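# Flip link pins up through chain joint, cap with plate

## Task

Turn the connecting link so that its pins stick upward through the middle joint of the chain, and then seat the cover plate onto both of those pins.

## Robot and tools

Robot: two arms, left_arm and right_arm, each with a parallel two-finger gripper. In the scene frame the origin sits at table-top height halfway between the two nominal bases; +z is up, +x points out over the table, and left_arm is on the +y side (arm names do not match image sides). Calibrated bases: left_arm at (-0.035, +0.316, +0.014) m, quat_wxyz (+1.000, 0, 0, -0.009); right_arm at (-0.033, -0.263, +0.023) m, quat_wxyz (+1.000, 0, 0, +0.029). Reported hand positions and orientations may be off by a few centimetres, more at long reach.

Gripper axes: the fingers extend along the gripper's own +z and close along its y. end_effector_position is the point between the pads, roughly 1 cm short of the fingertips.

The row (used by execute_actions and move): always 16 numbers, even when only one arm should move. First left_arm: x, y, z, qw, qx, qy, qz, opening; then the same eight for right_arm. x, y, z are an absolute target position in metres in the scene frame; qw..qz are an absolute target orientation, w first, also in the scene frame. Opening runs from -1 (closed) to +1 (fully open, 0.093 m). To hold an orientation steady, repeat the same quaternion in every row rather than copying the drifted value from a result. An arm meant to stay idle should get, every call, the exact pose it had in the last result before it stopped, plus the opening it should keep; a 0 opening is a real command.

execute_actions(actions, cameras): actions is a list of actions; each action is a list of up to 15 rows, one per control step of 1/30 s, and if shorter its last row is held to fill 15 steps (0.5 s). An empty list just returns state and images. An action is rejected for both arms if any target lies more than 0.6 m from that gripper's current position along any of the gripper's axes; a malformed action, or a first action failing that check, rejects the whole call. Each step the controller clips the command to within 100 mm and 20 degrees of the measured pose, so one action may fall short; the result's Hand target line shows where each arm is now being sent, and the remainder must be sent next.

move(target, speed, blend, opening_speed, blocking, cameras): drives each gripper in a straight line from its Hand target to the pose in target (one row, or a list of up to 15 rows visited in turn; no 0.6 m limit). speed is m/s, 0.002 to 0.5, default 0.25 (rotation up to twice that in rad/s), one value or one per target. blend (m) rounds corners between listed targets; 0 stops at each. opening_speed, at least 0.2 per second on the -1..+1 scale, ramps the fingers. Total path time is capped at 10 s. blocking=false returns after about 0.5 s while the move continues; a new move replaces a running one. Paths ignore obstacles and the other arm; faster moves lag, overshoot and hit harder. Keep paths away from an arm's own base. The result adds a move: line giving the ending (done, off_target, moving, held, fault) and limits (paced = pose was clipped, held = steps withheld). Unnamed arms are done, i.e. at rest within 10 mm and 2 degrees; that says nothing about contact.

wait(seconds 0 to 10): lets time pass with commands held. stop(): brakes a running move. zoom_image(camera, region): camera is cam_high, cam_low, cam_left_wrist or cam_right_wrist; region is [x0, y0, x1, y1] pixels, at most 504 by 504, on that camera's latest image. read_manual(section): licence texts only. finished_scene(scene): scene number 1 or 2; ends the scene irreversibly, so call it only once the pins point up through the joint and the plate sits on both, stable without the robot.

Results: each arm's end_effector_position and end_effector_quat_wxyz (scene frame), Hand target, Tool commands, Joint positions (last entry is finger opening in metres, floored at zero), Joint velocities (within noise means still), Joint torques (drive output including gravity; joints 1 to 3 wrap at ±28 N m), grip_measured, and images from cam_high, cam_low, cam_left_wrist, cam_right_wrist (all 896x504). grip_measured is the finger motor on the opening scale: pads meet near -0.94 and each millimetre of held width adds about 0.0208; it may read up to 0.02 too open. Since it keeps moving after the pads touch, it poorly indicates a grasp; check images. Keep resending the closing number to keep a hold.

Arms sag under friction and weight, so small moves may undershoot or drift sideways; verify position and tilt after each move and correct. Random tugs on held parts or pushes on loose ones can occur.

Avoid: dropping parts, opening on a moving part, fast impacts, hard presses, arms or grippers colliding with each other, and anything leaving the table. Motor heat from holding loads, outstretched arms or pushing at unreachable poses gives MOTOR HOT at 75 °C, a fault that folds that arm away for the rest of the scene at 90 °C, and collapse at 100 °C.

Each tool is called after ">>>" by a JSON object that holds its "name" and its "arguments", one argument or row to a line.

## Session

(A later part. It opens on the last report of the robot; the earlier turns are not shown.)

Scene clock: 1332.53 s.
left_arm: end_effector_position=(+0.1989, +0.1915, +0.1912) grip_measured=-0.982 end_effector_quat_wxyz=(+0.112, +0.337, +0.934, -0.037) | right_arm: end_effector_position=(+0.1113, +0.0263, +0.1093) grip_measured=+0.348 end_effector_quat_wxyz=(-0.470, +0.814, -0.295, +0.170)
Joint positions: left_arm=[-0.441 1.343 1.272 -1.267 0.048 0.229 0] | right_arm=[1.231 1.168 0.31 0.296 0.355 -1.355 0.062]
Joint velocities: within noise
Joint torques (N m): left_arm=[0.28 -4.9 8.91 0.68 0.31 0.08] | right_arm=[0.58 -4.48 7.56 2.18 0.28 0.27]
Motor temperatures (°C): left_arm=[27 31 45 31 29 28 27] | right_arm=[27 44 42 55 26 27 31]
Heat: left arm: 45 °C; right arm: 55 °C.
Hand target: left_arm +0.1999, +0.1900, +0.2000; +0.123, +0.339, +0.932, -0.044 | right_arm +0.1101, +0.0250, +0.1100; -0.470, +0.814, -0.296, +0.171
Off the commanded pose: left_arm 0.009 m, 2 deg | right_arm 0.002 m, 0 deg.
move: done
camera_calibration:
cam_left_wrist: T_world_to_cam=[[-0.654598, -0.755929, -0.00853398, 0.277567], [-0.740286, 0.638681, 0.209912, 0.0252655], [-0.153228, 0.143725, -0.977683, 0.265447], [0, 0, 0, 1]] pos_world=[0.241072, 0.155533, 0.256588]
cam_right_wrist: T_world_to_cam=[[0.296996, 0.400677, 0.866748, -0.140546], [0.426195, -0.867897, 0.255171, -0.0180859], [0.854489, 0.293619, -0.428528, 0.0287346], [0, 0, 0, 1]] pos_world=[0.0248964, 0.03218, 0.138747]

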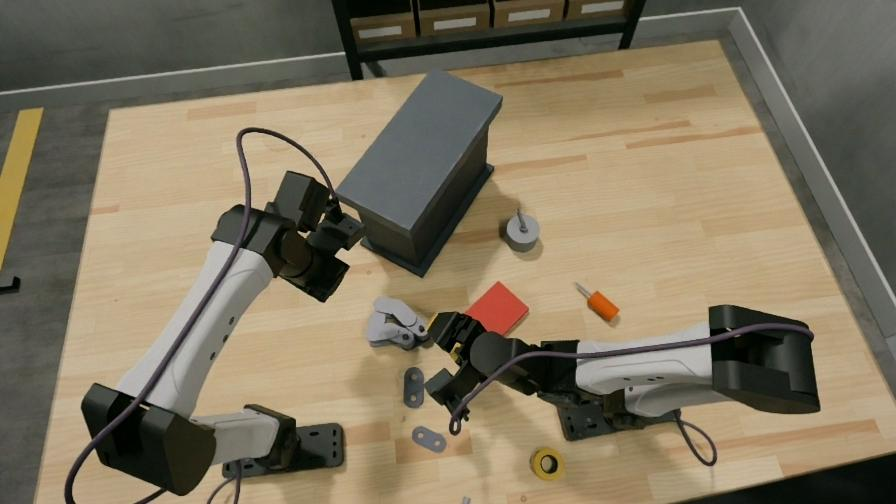

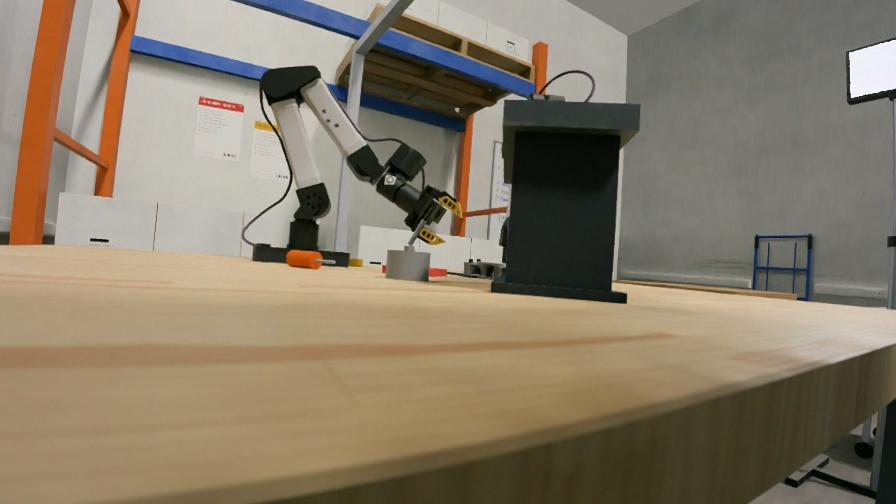

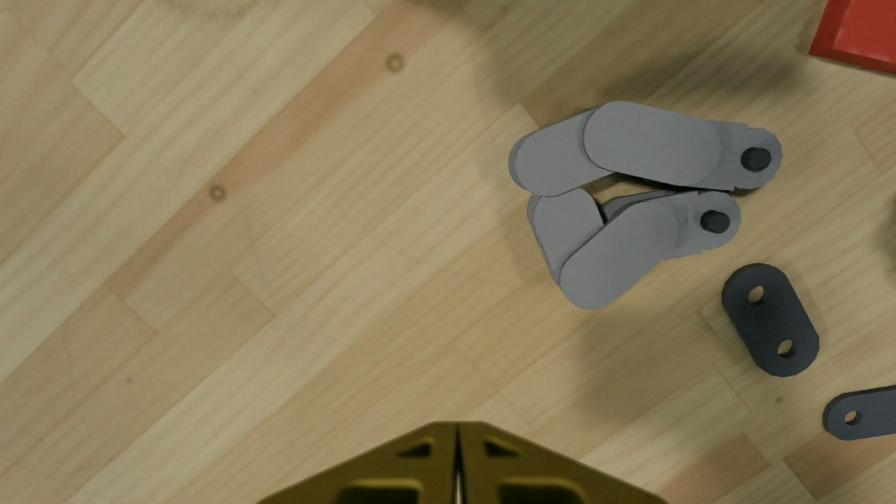

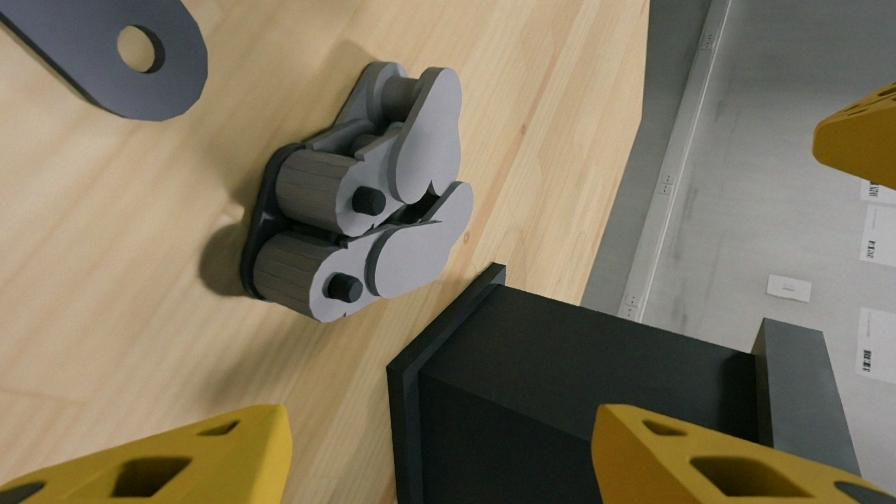

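>>> {"name": "move", "arguments": {
  "target": [
    [0.20,0.19,0.20,0.1226,0.3391,0.9316,-0.0446,-1,0.080,-0.01,0.18,0.2,-0.65,0.73,-0.1,0.0],
    [0.20,0.19,0.20,0.1226,0.3391,0.9316,-0.0446,-1,-0.03,0.05,0.17,0,-0.5299,0.848,0,0.0]
  ],
  "speed": 0.2,
  "blend": 0.03
}}

Scene clock: 1438.67 s.
left_arm: end_effector_position=(+0.1985, +0.1916, +0.1911) grip_measured=-0.982 end_effector_quat_wxyz=(+0.111, +0.337, +0.934, -0.037) | right_arm: end_effector_position=(-0.0264, +0.0460, +0.1675) grip_measured=+0.002 end_effector_quat_wxyz=(+0.004, -0.531, +0.848, -0.004)
Joint positions: left_arm=[-0.441 1.343 1.272 -1.269 0.049 0.229 0] | right_arm=[1.496 1.715 1.524 -1.382 0.011 0.436 0.045]
Joint velocities: within noise
Joint torques (N m): left_arm=[0.23 -4.92 8.91 0.7 0.28 0.1] | right_arm=[0.44 -6.97 9.5 0.23 0.06 0.18]
Motor temperatures (°C): left_arm=[27 32 55 29 29 28 27] | right_arm=[27 40 43 50 26 27 30]
Heat: left arm: 55 °C; right arm: 50 °C.
Hand target: left_arm +0.1999, +0.1901, +0.2000; +0.123, +0.339, +0.932, -0.044 | right_arm -0.0300, +0.0500, +0.1700; +0.000, -0.530, +0.848, +0.000
Off the commanded pose: left_arm 0.009 m, 2 deg | right_arm 0.006 m, 1 deg.
move: done
camera_calibration:
cam_left_wrist: T_world_to_cam=[[-0.655236, -0.755382, -0.00796715, 0.277327], [-0.739457, 0.639193, 0.211273, 0.0244344], [-0.154499, 0.144325, -0.977395, 0.265381], [0, 0, 0, 1]] pos_world=[0.240784, 0.155568, 0.256429]
cam_right_wrist: T_world_to_cam=[[0.9115, -0.411081, 0.0134062, 0.0384614], [-0.369224, -0.803457, 0.467045, -0.0166003], [-0.181222, -0.430662, -0.884132, 0.247915], [0, 0, 0, 1]] pos_world=[0.00374101, 0.109241, 0.226427]

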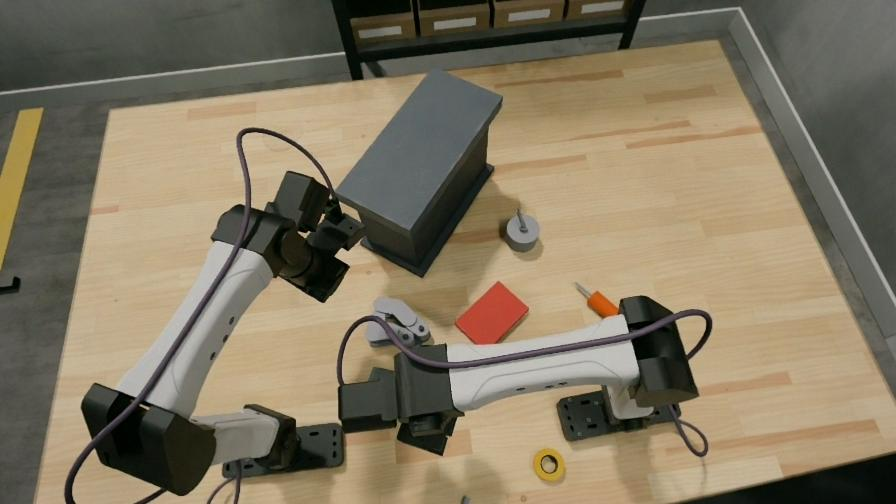

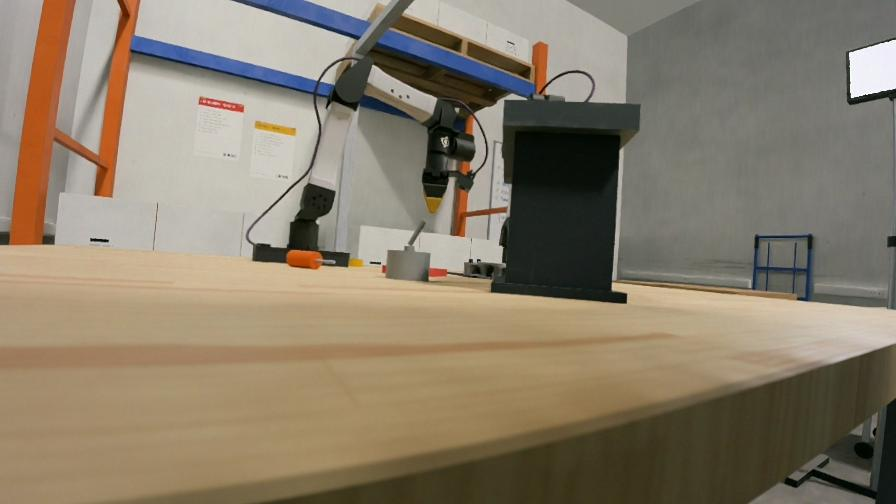

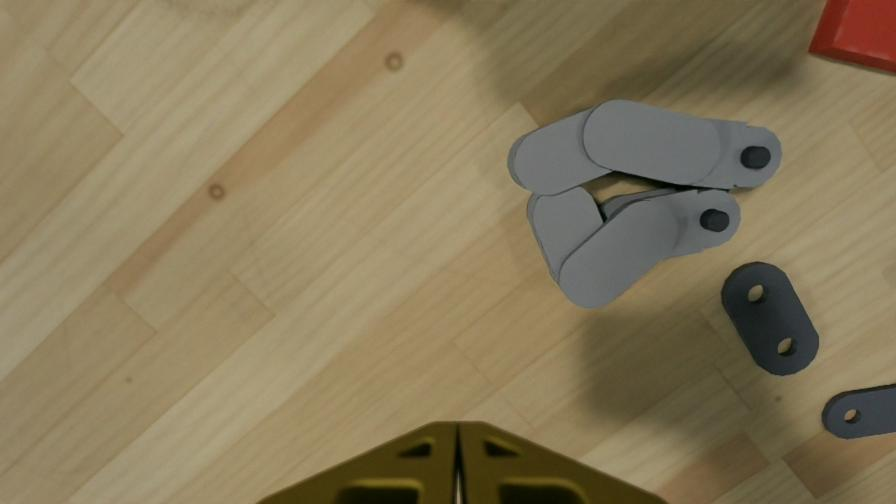

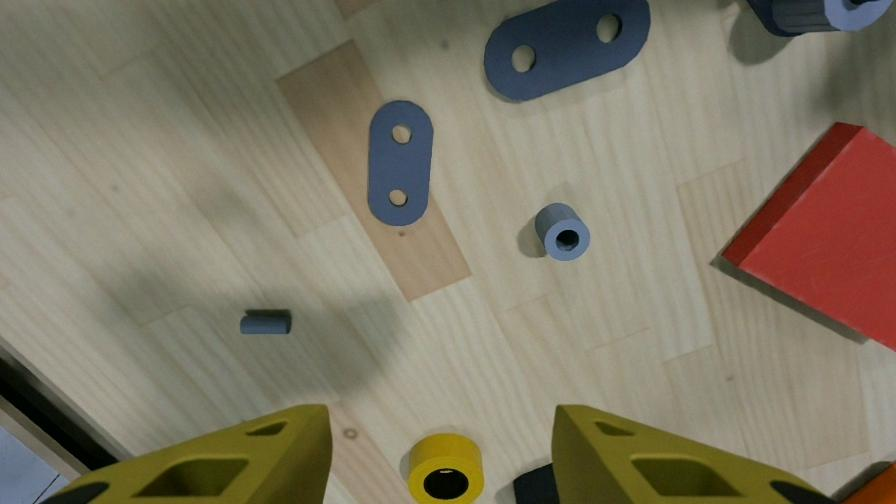

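>>> {"name": "move", "arguments": {
  "target": [0.20,0.19,0.20,0.1226,0.3391,0.9316,-0.0446,-1,-0.045,0.063,0.075,0,-0.5,0.866,0,0.0],
  "speed": 0.12,
  "cameras": ["cam_right_wrist","cam_left_wrist"]
}}

>>> {"name": "zoom_image", "arguments": {
  "camera": "cam_right_wrist",
  "region": [250, 250, 650, 504]
}}

Scene clock: 1454.20 s.
left_arm: end_effector_position=(+0.1985, +0.1916, +0.1911) grip_measured=-0.982 end_effector_quat_wxyz=(+0.111, +0.337, +0.934, -0.037) | right_arm: end_effector_position=(-0.0412, +0.0650, +0.0804) grip_measured=+0.002 end_effector_quat_wxyz=(+0.007, -0.500, +0.866, +0.003)
Joint positions: left_arm=[-0.441 1.343 1.272 -1.269 0.049 0.229 0] | right_arm=[1.541 1.812 1.291 -1.038 0.01 0.553 0.045]
Joint velocities: within noise
Joint torques (N m): left_arm=[0.21 -4.86 8.9 0.68 0.28 0.09] | right_arm=[0.55 -7.9 6.12 0.38 0.06 0.18]
Motor temperatures (°C): left_arm=[27 32 55 29 29 28 27] | right_arm=[27 40 43 47 26 27 30]
Heat: left arm: 55 °C; right arm: 47 °C.
Hand target: left_arm +0.1999, +0.1901, +0.2000; +0.123, +0.339, +0.932, -0.044 | right_arm -0.0450, +0.0630, +0.0750; +0.000, -0.500, +0.866, +0.000
Off the commanded pose: left_arm 0.009 m, 2 deg | right_arm 0.007 m, 1 deg.
move: done
camera_calibration:
cam_left_wrist: T_world_to_cam=[[-0.655236, -0.755382, -0.00796715, 0.277327], [-0.739457, 0.639193, 0.211273, 0.0244344], [-0.154499, 0.144325, -0.977395, 0.265381], [0, 0, 0, 1]] pos_world=[0.240784, 0.155568, 0.256429]
cam_right_wrist: T_world_to_cam=[[0.879902, -0.475134, 0.00448797, 0.0645638], [-0.424785, -0.782359, 0.455491, 0.0311788], [-0.212908, -0.402694, -0.890229, 0.173696], [0, 0, 0, 1]] pos_world=[-0.00658423, 0.125016, 0.140138]
Images, in order (width x height): cam_left_wrist 896x504, cam_right_wrist 896x504.

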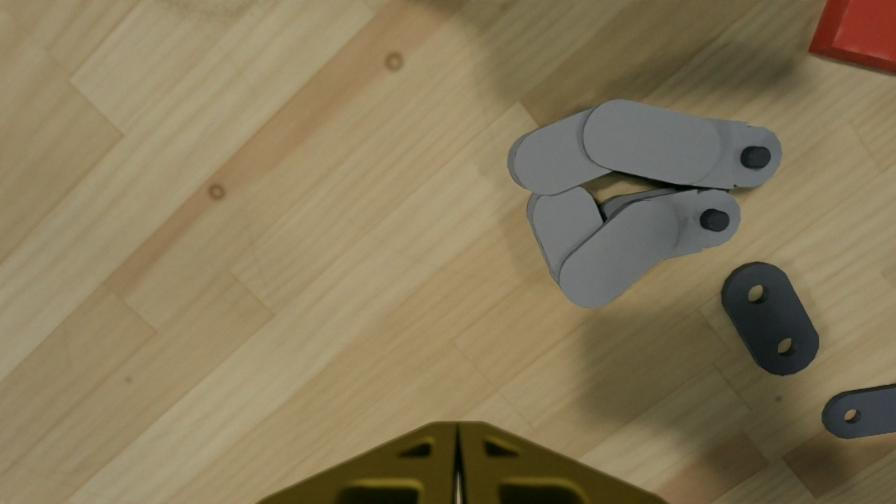

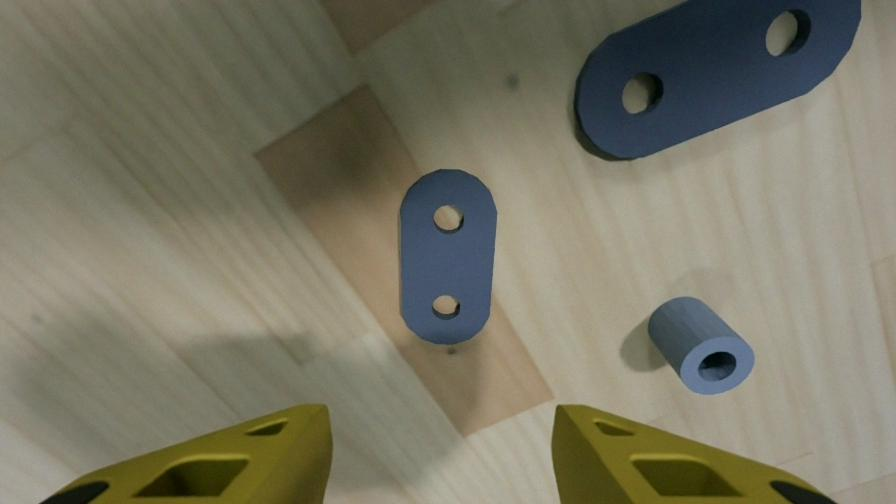

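Scaled by 1.260 from the camera's 896x504 image, which has a finer 1280x720 frame.

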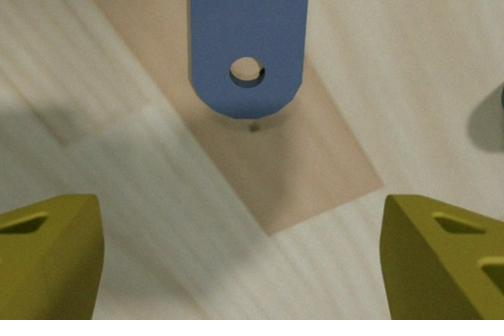

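>>> {"name": "move", "arguments": {
  "target": [0.20,0.19,0.20,0.1226,0.3391,0.9316,-0.0446,-1,-0.0405,0.065,0.05,0,-0.4886,0.8725,0,0.0],
  "speed": 0.08,
  "cameras": ["cam_right_wrist","cam_low"]
}}

>>> {"name": "zoom_image", "arguments": {
  "camera": "cam_low",
  "region": [390, 190, 490, 290]
}}

Scene clock: 1497.93 s.
left_arm: end_effector_position=(+0.1985, +0.1916, +0.1911) grip_measured=-0.982 end_effector_quat_wxyz=(+0.111, +0.337, +0.934, -0.037) | right_arm: end_effector_position=(-0.0413, +0.0679, +0.0565) grip_measured=+0.002 end_effector_quat_wxyz=(+0.008, -0.495, +0.869, +0.005)
Joint positions: left_arm=[-0.441 1.343 1.272 -1.269 0.049 0.229 0] | right_arm=[1.541 1.848 1.237 -0.944 0.01 0.565 0.045]
Joint velocities: within noise
Joint torques (N m): left_arm=[0.27 -4.92 8.94 0.69 0.28 0.1] | right_arm=[-0.85 -7.83 5.68 0.39 0.05 0.18]
Motor temperatures (°C): left_arm=[27 32 56 28 29 28 27] | right_arm=[27 43 42 44 26 27 30]
Heat: left arm: 56 °C; right arm: 44 °C.
Hand target: left_arm +0.1999, +0.1901, +0.2000; +0.123, +0.339, +0.932, -0.044 | right_arm -0.0406, +0.0649, +0.0501; +0.000, -0.489, +0.872, +0.000
Off the commanded pose: left_arm 0.009 m, 2 deg | right_arm 0.007 m, 1 deg.
move: done
camera_calibration:
cam_right_wrist: T_world_to_cam=[[0.873853, -0.486185, 0.0023436, 0.0667154], [-0.434478, -0.778735, 0.45255, 0.0437414], [-0.218198, -0.39648, -0.891736, 0.153055], [0, 0, 0, 1]] pos_world=[-0.0058986, 0.127182, 0.116533]
Images, in order (width x height): cam_low 896x504, cam_right_wrist 896x504.

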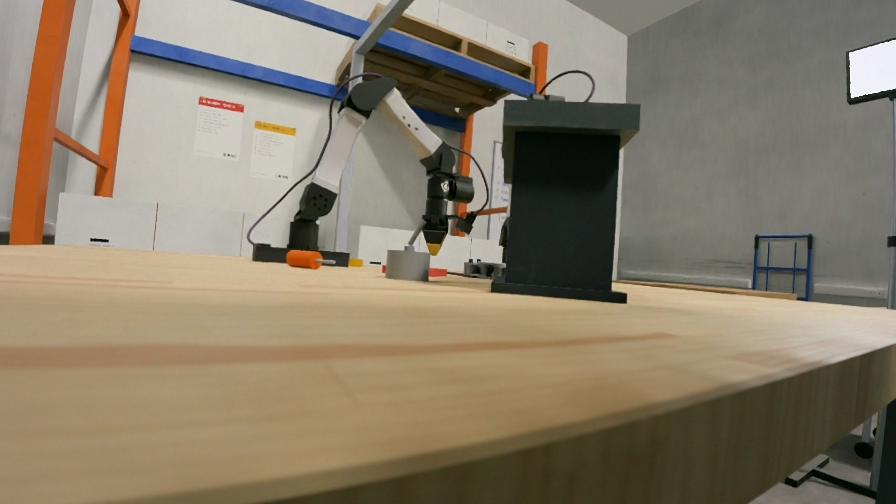

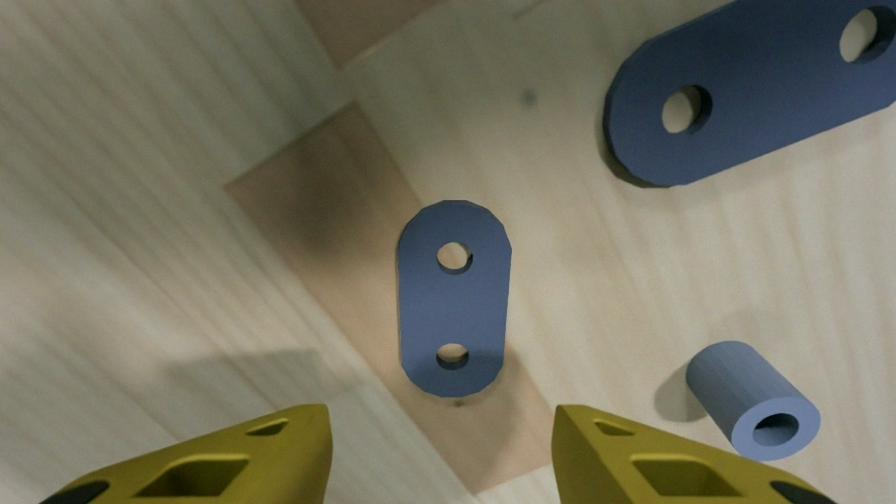

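Scaled by 5.040 from the camera's 896x504 image, which has a finer 1280x720 frame.

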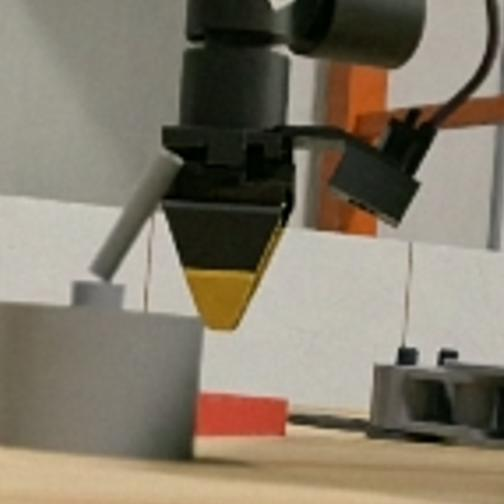

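>>> {"name": "move", "arguments": {
  "target": [0.20,0.19,0.20,0.1226,0.3391,0.9316,-0.0446,-1,-0.0377,0.0645,0.026,0,-0.4886,0.8725,0,0.0],
  "speed": 0.06,
  "cameras": ["cam_right_wrist","cam_low"]
}}

>>> {"name": "zoom_image", "arguments": {
  "camera": "cam_low",
  "region": [390, 190, 490, 290]
}}

Scene clock: 1519.03 s.
left_arm: end_effector_position=(+0.1985, +0.1916, +0.1911) grip_measured=-0.982 end_effector_quat_wxyz=(+0.111, +0.337, +0.934, -0.037) | right_arm: end_effector_position=(-0.0385, +0.0679, +0.0326) grip_measured=+0.002 end_effector_quat_wxyz=(+0.008, -0.491, +0.871, +0.005)
Joint positions: left_arm=[-0.441 1.343 1.272 -1.269 0.049 0.229 0] | right_arm=[1.533 1.884 1.182 -0.852 0.01 0.566 0.045]
Joint velocities: within noise
Joint torques (N m): left_arm=[0.25 -4.86 8.98 0.69 0.28 0.09] | right_arm=[-0.91 -7.87 5.45 0.45 0 0.09]
Motor temperatures (°C): left_arm=[27 32 56 28 29 28 27] | right_arm=[27 45 40 42 26 27 30]
Heat: left arm: 56 °C; right arm: 45 °C.
Hand target: left_arm +0.1999, +0.1901, +0.2000; +0.123, +0.339, +0.932, -0.044 | right_arm -0.0378, +0.0644, +0.0262; +0.000, -0.489, +0.873, +0.000
Off the commanded pose: left_arm 0.009 m, 2 deg | right_arm 0.007 m, 1 deg.
move: done
camera_calibration:
cam_right_wrist: T_world_to_cam=[[0.869554, -0.493834, 0.00214126, 0.0647344], [-0.441287, -0.775067, 0.452258, 0.0553245], [-0.221681, -0.394208, -0.891885, 0.132066], [0, 0, 0, 1]] pos_world=[-0.00259961, 0.12691, 0.0926279]
Images, in order (width x height): cam_low 896x504, cam_right_wrist 896x504.

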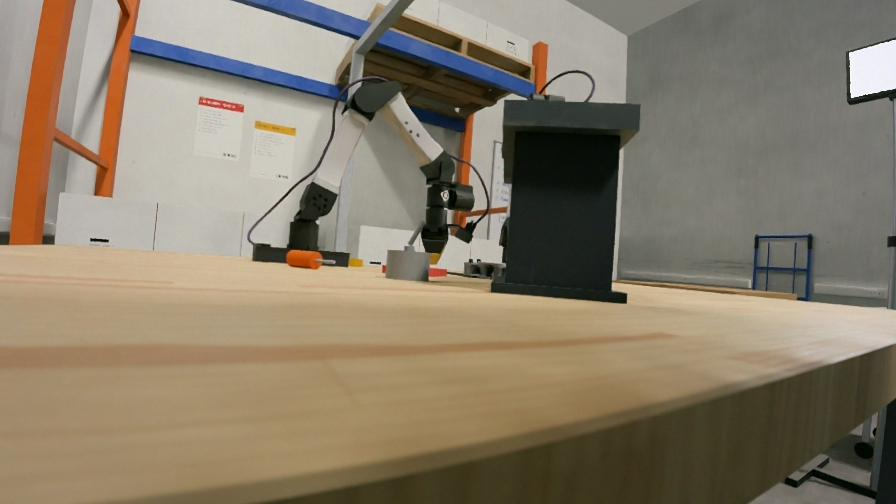

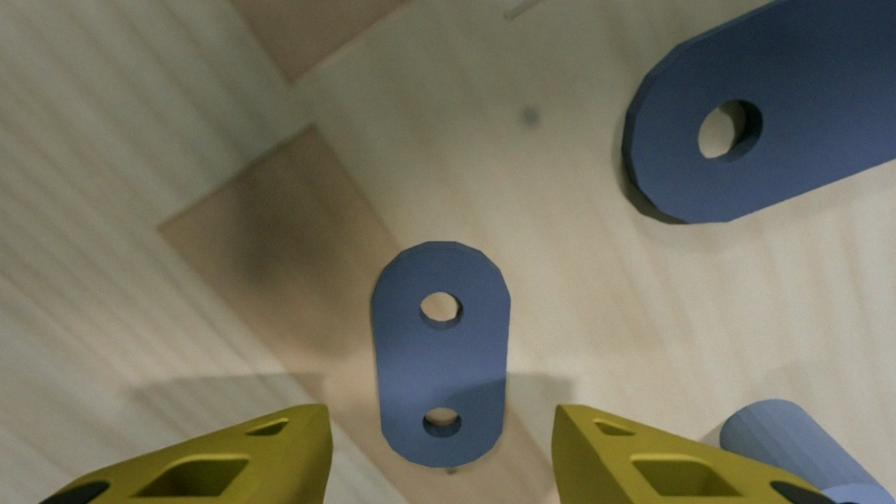

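Scaled by 5.040 from the camera's 896x504 image, which has a finer 1280x720 frame.

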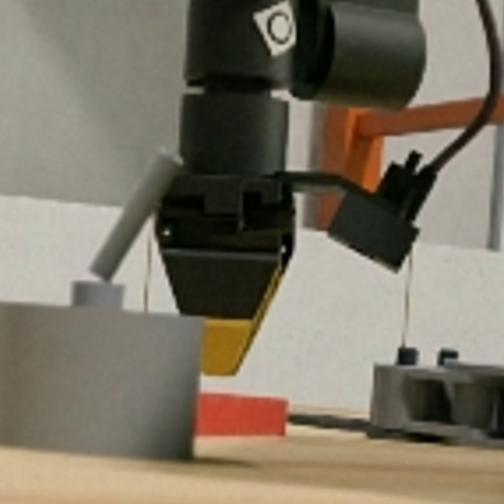

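>>> {"name": "move", "arguments": {
  "target": [0.20,0.19,0.20,0.1226,0.3391,0.9316,-0.0446,-1,-0.0377,0.0645,0.008,0,-0.4886,0.8725,0,0.0],
  "speed": 0.05,
  "cameras": ["cam_right_wrist","cam_low"]
}}

>>> {"name": "zoom_image", "arguments": {
  "camera": "cam_low",
  "region": [390, 190, 490, 290]
}}

Scene clock: 1530.17 s.
left_arm: end_effector_position=(+0.1985, +0.1916, +0.1911) grip_measured=-0.982 end_effector_quat_wxyz=(+0.111, +0.337, +0.934, -0.037) | right_arm: end_effector_position=(-0.0385, +0.0684, +0.0147) grip_measured=+0.002 end_effector_quat_wxyz=(+0.008, -0.491, +0.871, +0.005)
Joint positions: left_arm=[-0.441 1.343 1.272 -1.269 0.049 0.229 0] | right_arm=[1.533 1.918 1.148 -0.784 0.01 0.566 0.045]
Joint velocities: within noise
Joint torques (N m): left_arm=[0.23 -4.89 8.91 0.68 0.28 0.09] | right_arm=[-1.01 -8.09 5.19 0.46 0.02 0.08]
Motor temperatures (°C): left_arm=[27 32 56 28 29 28 27] | right_arm=[27 44 40 42 26 27 30]
Heat: left arm: 56 °C; right arm: 44 °C.
Hand target: left_arm +0.1999, +0.1901, +0.2000; +0.123, +0.339, +0.932, -0.044 | right_arm -0.0378, +0.0643, +0.0081; +0.000, -0.489, +0.873, +0.000
Off the commanded pose: left_arm 0.009 m, 2 deg | right_arm 0.008 m, 1 deg.
move: done
camera_calibration:
cam_right_wrist: T_world_to_cam=[[0.869554, -0.493835, 0.00175082, 0.0650176], [-0.44128, -0.775412, 0.451674, 0.0637878], [-0.221695, -0.393527, -0.892182, 0.116285], [0, 0, 0, 1]] pos_world=[-0.00260835, 0.127331, 0.0748219]
Images, in order (width x height): cam_low 896x504, cam_right_wrist 896x504.

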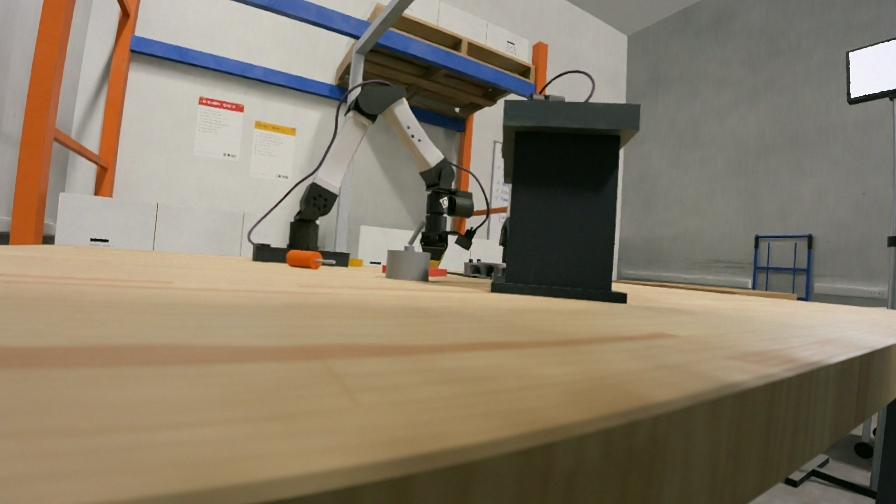

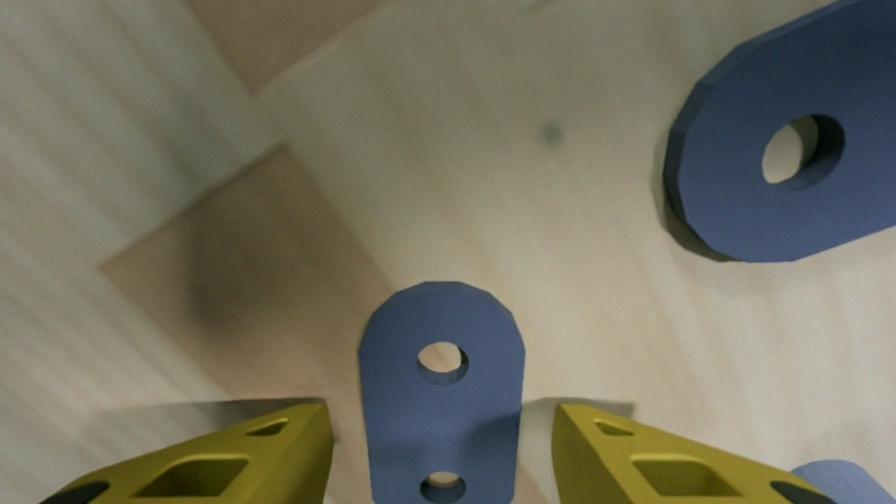

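Scaled by 5.040 from the camera's 896x504 image, which has a finer 1280x720 frame.

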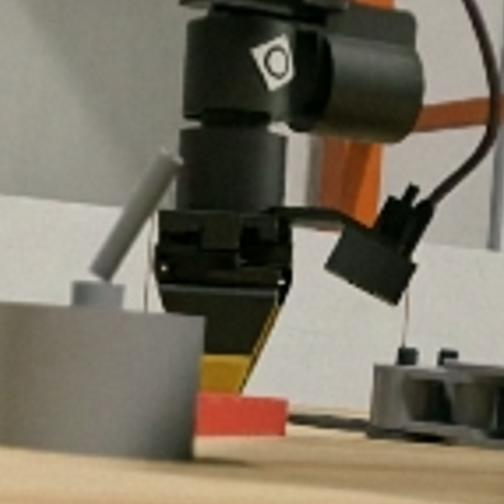

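>>> {"name": "move", "arguments": {
  "target": [0.20,0.19,0.20,0.1226,0.3391,0.9316,-0.0446,-1,-0.0377,0.0645,0.003,0,-0.4886,0.8725,0,0.0],
  "speed": 0.03,
  "cameras": ["cam_right_wrist","cam_low"]
}}

>>> {"name": "zoom_image", "arguments": {
  "camera": "cam_right_wrist",
  "region": [250, 300, 650, 504]
}}

Scene clock: 1537.73 s.
left_arm: end_effector_position=(+0.1985, +0.1916, +0.1911) grip_measured=-0.982 end_effector_quat_wxyz=(+0.111, +0.337, +0.934, -0.037) | right_arm: end_effector_position=(-0.0386, +0.0703, +0.0131) grip_measured=+0.002 end_effector_quat_wxyz=(+0.010, -0.491, +0.871, +0.009)
Joint positions: left_arm=[-0.441 1.343 1.272 -1.269 0.049 0.229 0] | right_arm=[1.533 1.922 1.146 -0.771 0.009 0.566 0.045]
Joint velocities: within noise
Joint torques (N m): left_arm=[0.24 -4.83 8.94 0.7 0.28 0.1] | right_arm=[-0.99 -7.56 4.52 0.53 0.03 0.08]
Motor temperatures (°C): left_arm=[27 32 56 28 29 28 27] | right_arm=[27 44 40 41 26 27 30]
Heat: left arm: 56 °C; right arm: 44 °C.
Hand target: left_arm +0.1999, +0.1901, +0.2000; +0.123, +0.339, +0.932, -0.044 | right_arm -0.0378, +0.0642, +0.0032; +0.000, -0.489, +0.873, +0.000
Off the commanded pose: left_arm 0.009 m, 2 deg | right_arm 0.012 m, 2 deg.
move: off_target (right_arm)
camera_calibration:
cam_right_wrist: T_world_to_cam=[[0.869557, -0.493826, -0.00228609, 0.0661113], [-0.441035, -0.778665, 0.446283, 0.0662776], [-0.222167, -0.387061, -0.894889, 0.115121], [0, 0, 0, 1]] pos_world=[-0.00268084, 0.128814, 0.0735929]
Images, in order (width x height): cam_low 896x504, cam_right_wrist 896x504.

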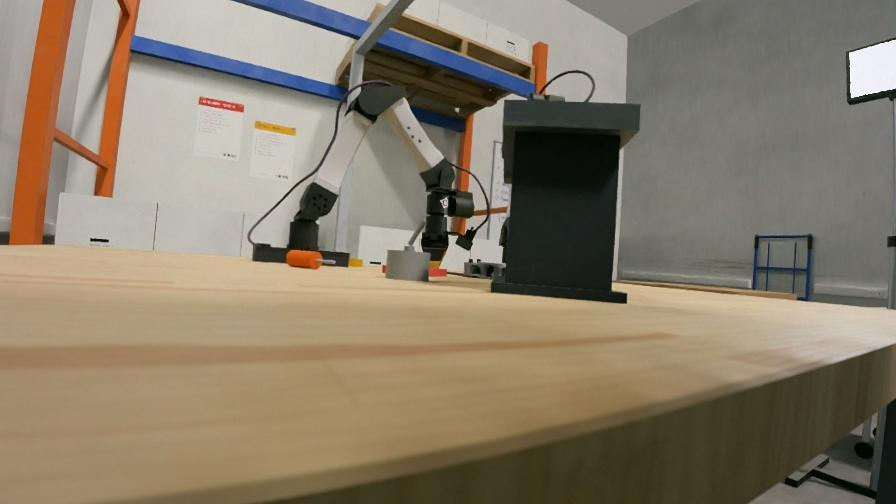

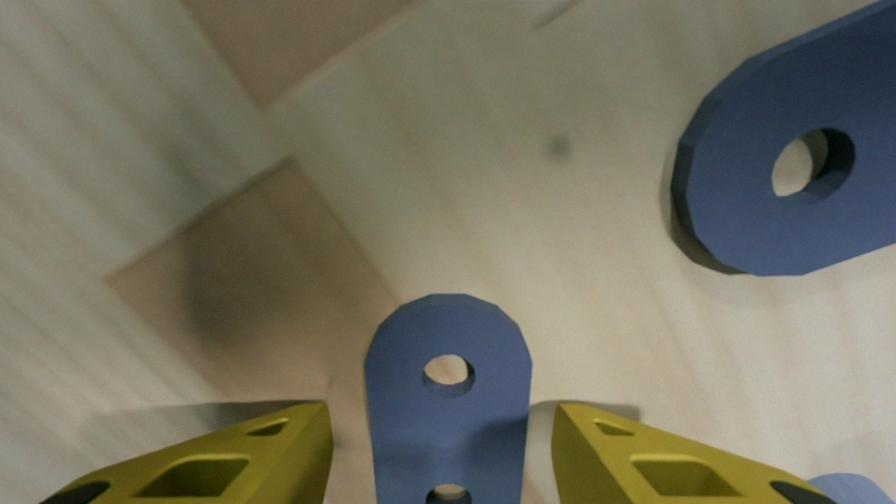

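Scaled by 1.260 from the camera's 896x504 image, which has a finer 1280x720 frame.

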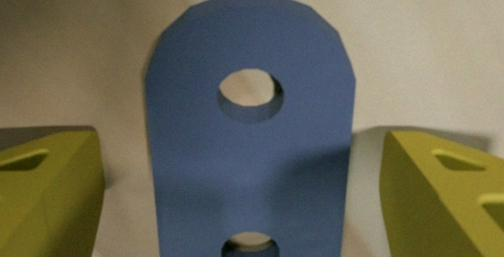

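>>> {"name": "move", "arguments": {
  "target": [
    [0.20,0.19,0.20,0.1226,0.3391,0.9316,-0.0446,-1,-0.0372,0.0635,0.0065,0,-0.4886,0.8725,0,0.0],
    [0.20,0.19,0.20,0.1226,0.3391,0.9316,-0.0446,-1,-0.0372,0.0635,0.0065,0,-0.4886,0.8725,0,-0.8]
  ],
  "speed": 0.03,
  "opening_speed": 0.6,
  "cameras": ["cam_right_wrist","cam_low"]
}}

>>> {"name": "zoom_image", "arguments": {
  "camera": "cam_right_wrist",
  "region": [250, 300, 650, 504]
}}

Scene clock: 1548.33 s.
left_arm: end_effector_position=(+0.1985, +0.1916, +0.1911) grip_measured=-0.982 end_effector_quat_wxyz=(+0.111, +0.337, +0.934, -0.037) | right_arm: end_effector_position=(-0.0389, +0.0708, +0.0131) grip_measured=-0.470 end_effector_quat_wxyz=(+0.010, -0.491, +0.871, +0.010)
Joint positions: left_arm=[-0.441 1.343 1.272 -1.269 0.049 0.229 0] | right_arm=[1.533 1.922 1.146 -0.769 0.008 0.566 0.023]
Joint velocities: within noise
Joint torques (N m): left_arm=[0.27 -4.93 8.87 0.7 0.29 0.09] | right_arm=[-0.98 -8.51 4.83 0.37 0.03 0.08]
Motor temperatures (°C): left_arm=[27 32 56 28 29 28 27] | right_arm=[27 44 39 41 26 27 30]
Heat: left arm: 56 °C; right arm: 44 °C.
Hand target: left_arm +0.1999, +0.1901, +0.2000; +0.123, +0.339, +0.932, -0.044 | right_arm -0.0373, +0.0634, +0.0066; +0.000, -0.489, +0.873, +0.000
Off the commanded pose: left_arm 0.009 m, 2 deg | right_arm 0.010 m, 2 deg.
move: done
camera_calibration:
cam_right_wrist: T_world_to_cam=[[0.869571, -0.493786, -0.0045727, 0.0665963], [-0.440307, -0.779518, 0.445512, 0.0666103], [-0.223552, -0.385391, -0.895264, 0.11508], [0, 0, 0, 1]] pos_world=[-0.00285493, 0.129159, 0.0736557]
Images, in order (width x height): cam_low 896x504, cam_right_wrist 896x504.

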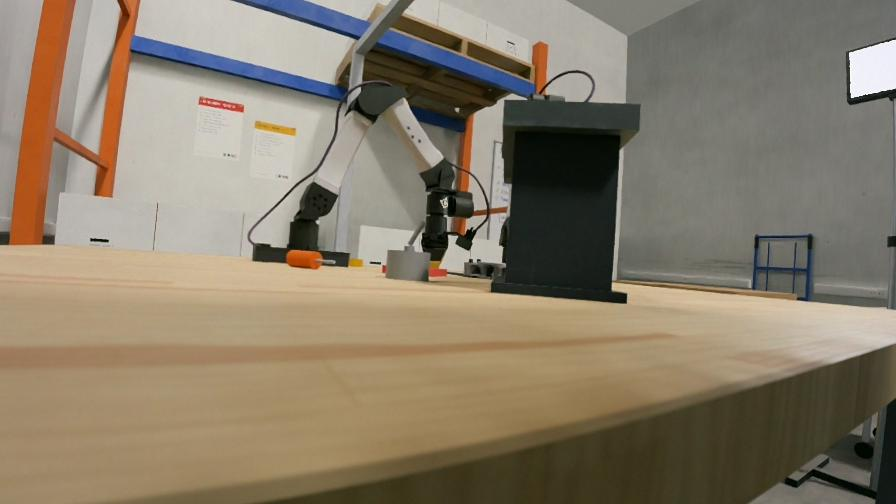

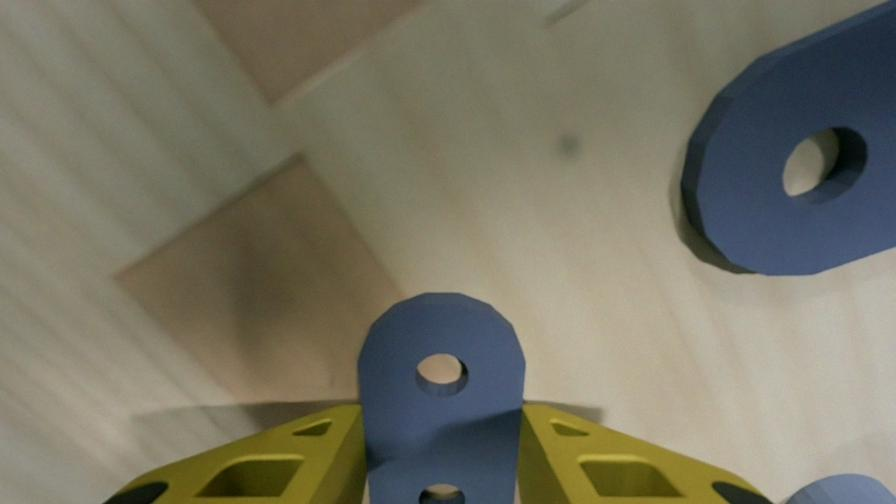

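Scaled by 1.260 from the camera's 896x504 image, which has a finer 1280x720 frame.

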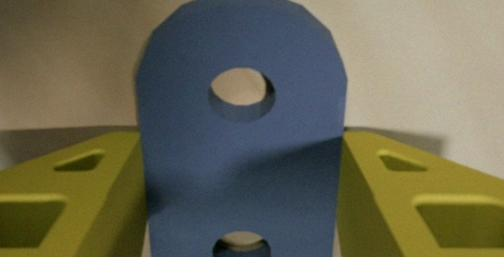

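>>> {"name": "move", "arguments": {
  "target": [
    [0.20,0.19,0.20,0.1226,0.3391,0.9316,-0.0446,-1,-0.037,0.0625,0.14,0,-0.4886,0.8725,0,-0.8],
    [0.20,0.19,0.20,0.1226,0.3391,0.9316,-0.0446,-1,0.143,0.045,0.13,0,-0.8241,0.5664,0,-0.8]
  ],
  "speed": [0.06,0.12]
}}

>>> {"name": "zoom_image", "arguments": {
  "camera": "cam_right_wrist",
  "region": [250, 150, 650, 504]
}}

Scene clock: 1587.10 s.
left_arm: end_effector_position=(+0.1985, +0.1916, +0.1911) grip_measured=-0.982 end_effector_quat_wxyz=(+0.111, +0.338, +0.934, -0.037) | right_arm: end_effector_position=(+0.1402, +0.0410, +0.1280) grip_measured=-0.470 end_effector_quat_wxyz=(+0.002, +0.823, -0.567, +0.004)
Joint positions: left_arm=[-0.441 1.343 1.272 -1.269 0.049 0.23 0] | right_arm=[0.998 1.877 1.567 -1.265 0.008 -0.878 0.023]
Joint velocities: within noise
Joint torques (N m): left_arm=[0.28 -4.92 8.94 0.69 0.3 0.1] | right_arm=[-0.7 -8.54 9.85 0.17 -0.07 0.05]
Motor temperatures (°C): left_arm=[27 32 57 28 29 28 27] | right_arm=[27 45 40 39 26 27 31]
Heat: left arm: 57 °C; right arm: 45 °C.
Hand target: left_arm +0.1999, +0.1901, +0.2000; +0.123, +0.339, +0.932, -0.044 | right_arm +0.1430, +0.0450, +0.1300; +0.000, +0.824, -0.566, +0.000
Off the commanded pose: left_arm 0.009 m, 2 deg | right_arm 0.005 m, 1 deg.
move: done
camera_calibration:
cam_left_wrist: T_world_to_cam=[[-0.655516, -0.755139, -0.00805601, 0.277353], [-0.739231, 0.639453, 0.211277, 0.0243392], [-0.154392, 0.14445, -0.977393, 0.265336], [0, 0, 0, 1]] pos_world=[0.240767, 0.155548, 0.256429]
cam_right_wrist: T_world_to_cam=[[0.924009, 0.382351, 0.00400747, -0.147968], [0.334388, -0.813094, 0.47651, -0.0401154], [0.185452, -0.43896, -0.87916, 0.189295], [0, 0, 0, 1]] pos_world=[0.115032, 0.107051, 0.186129]

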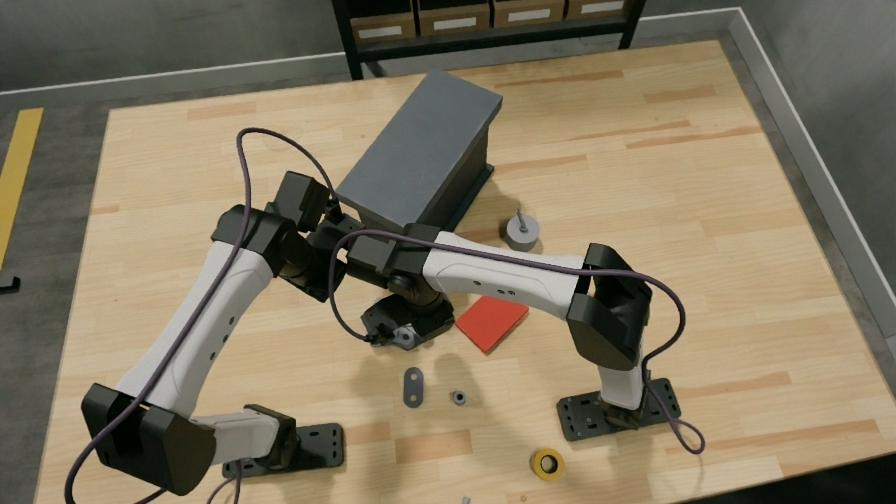

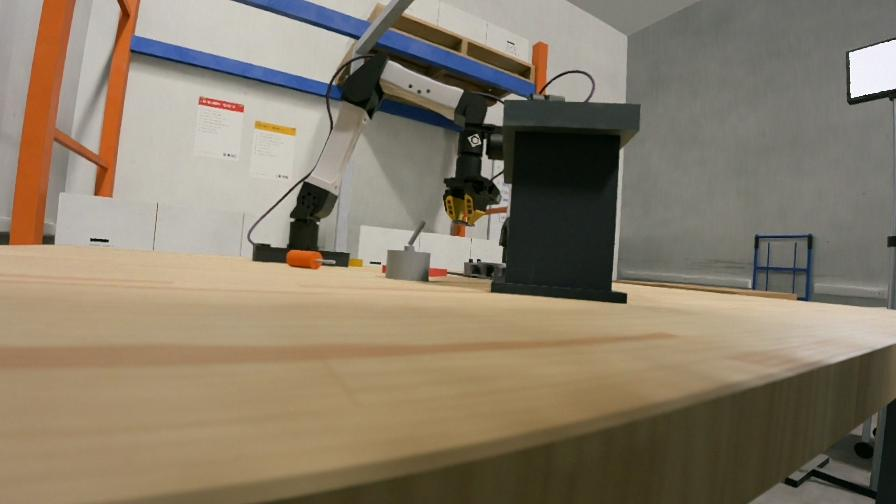

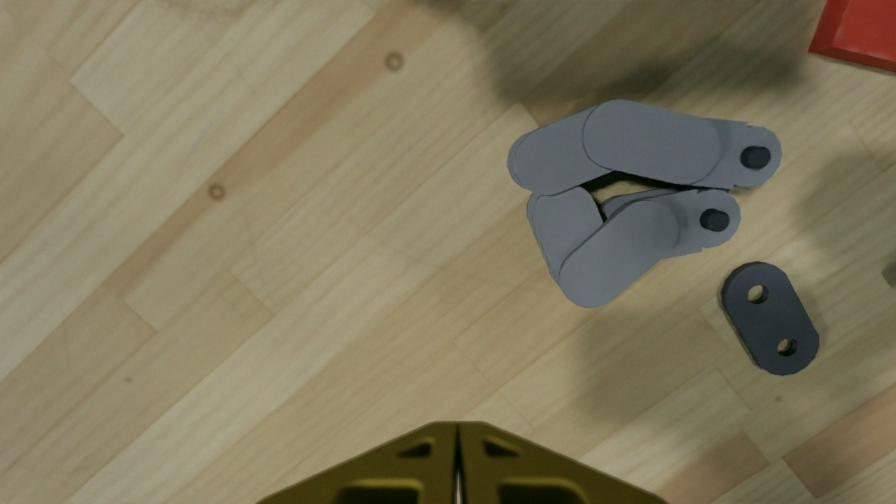

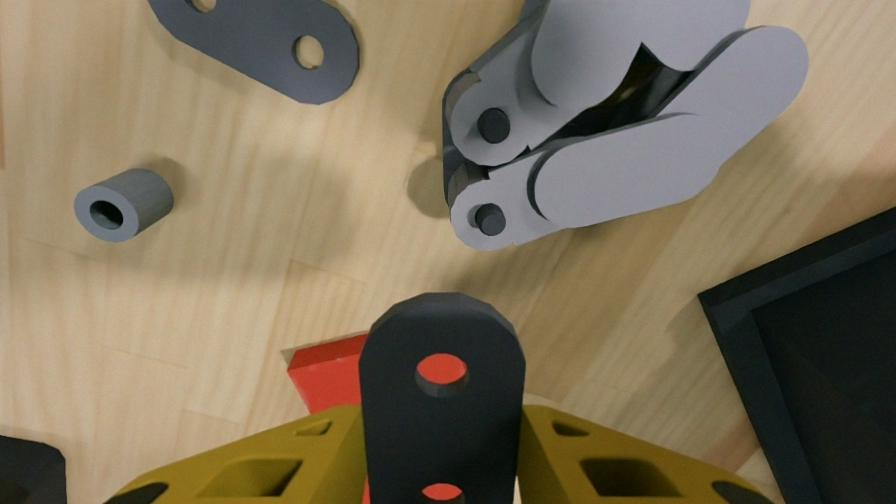

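Scaled by 1.260 from the camera's 896x504 image, which has a finer 1280x720 frame.

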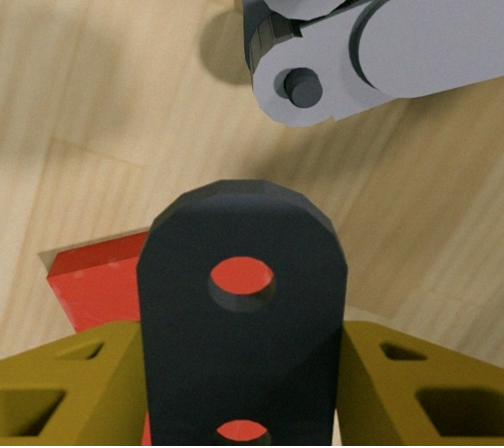

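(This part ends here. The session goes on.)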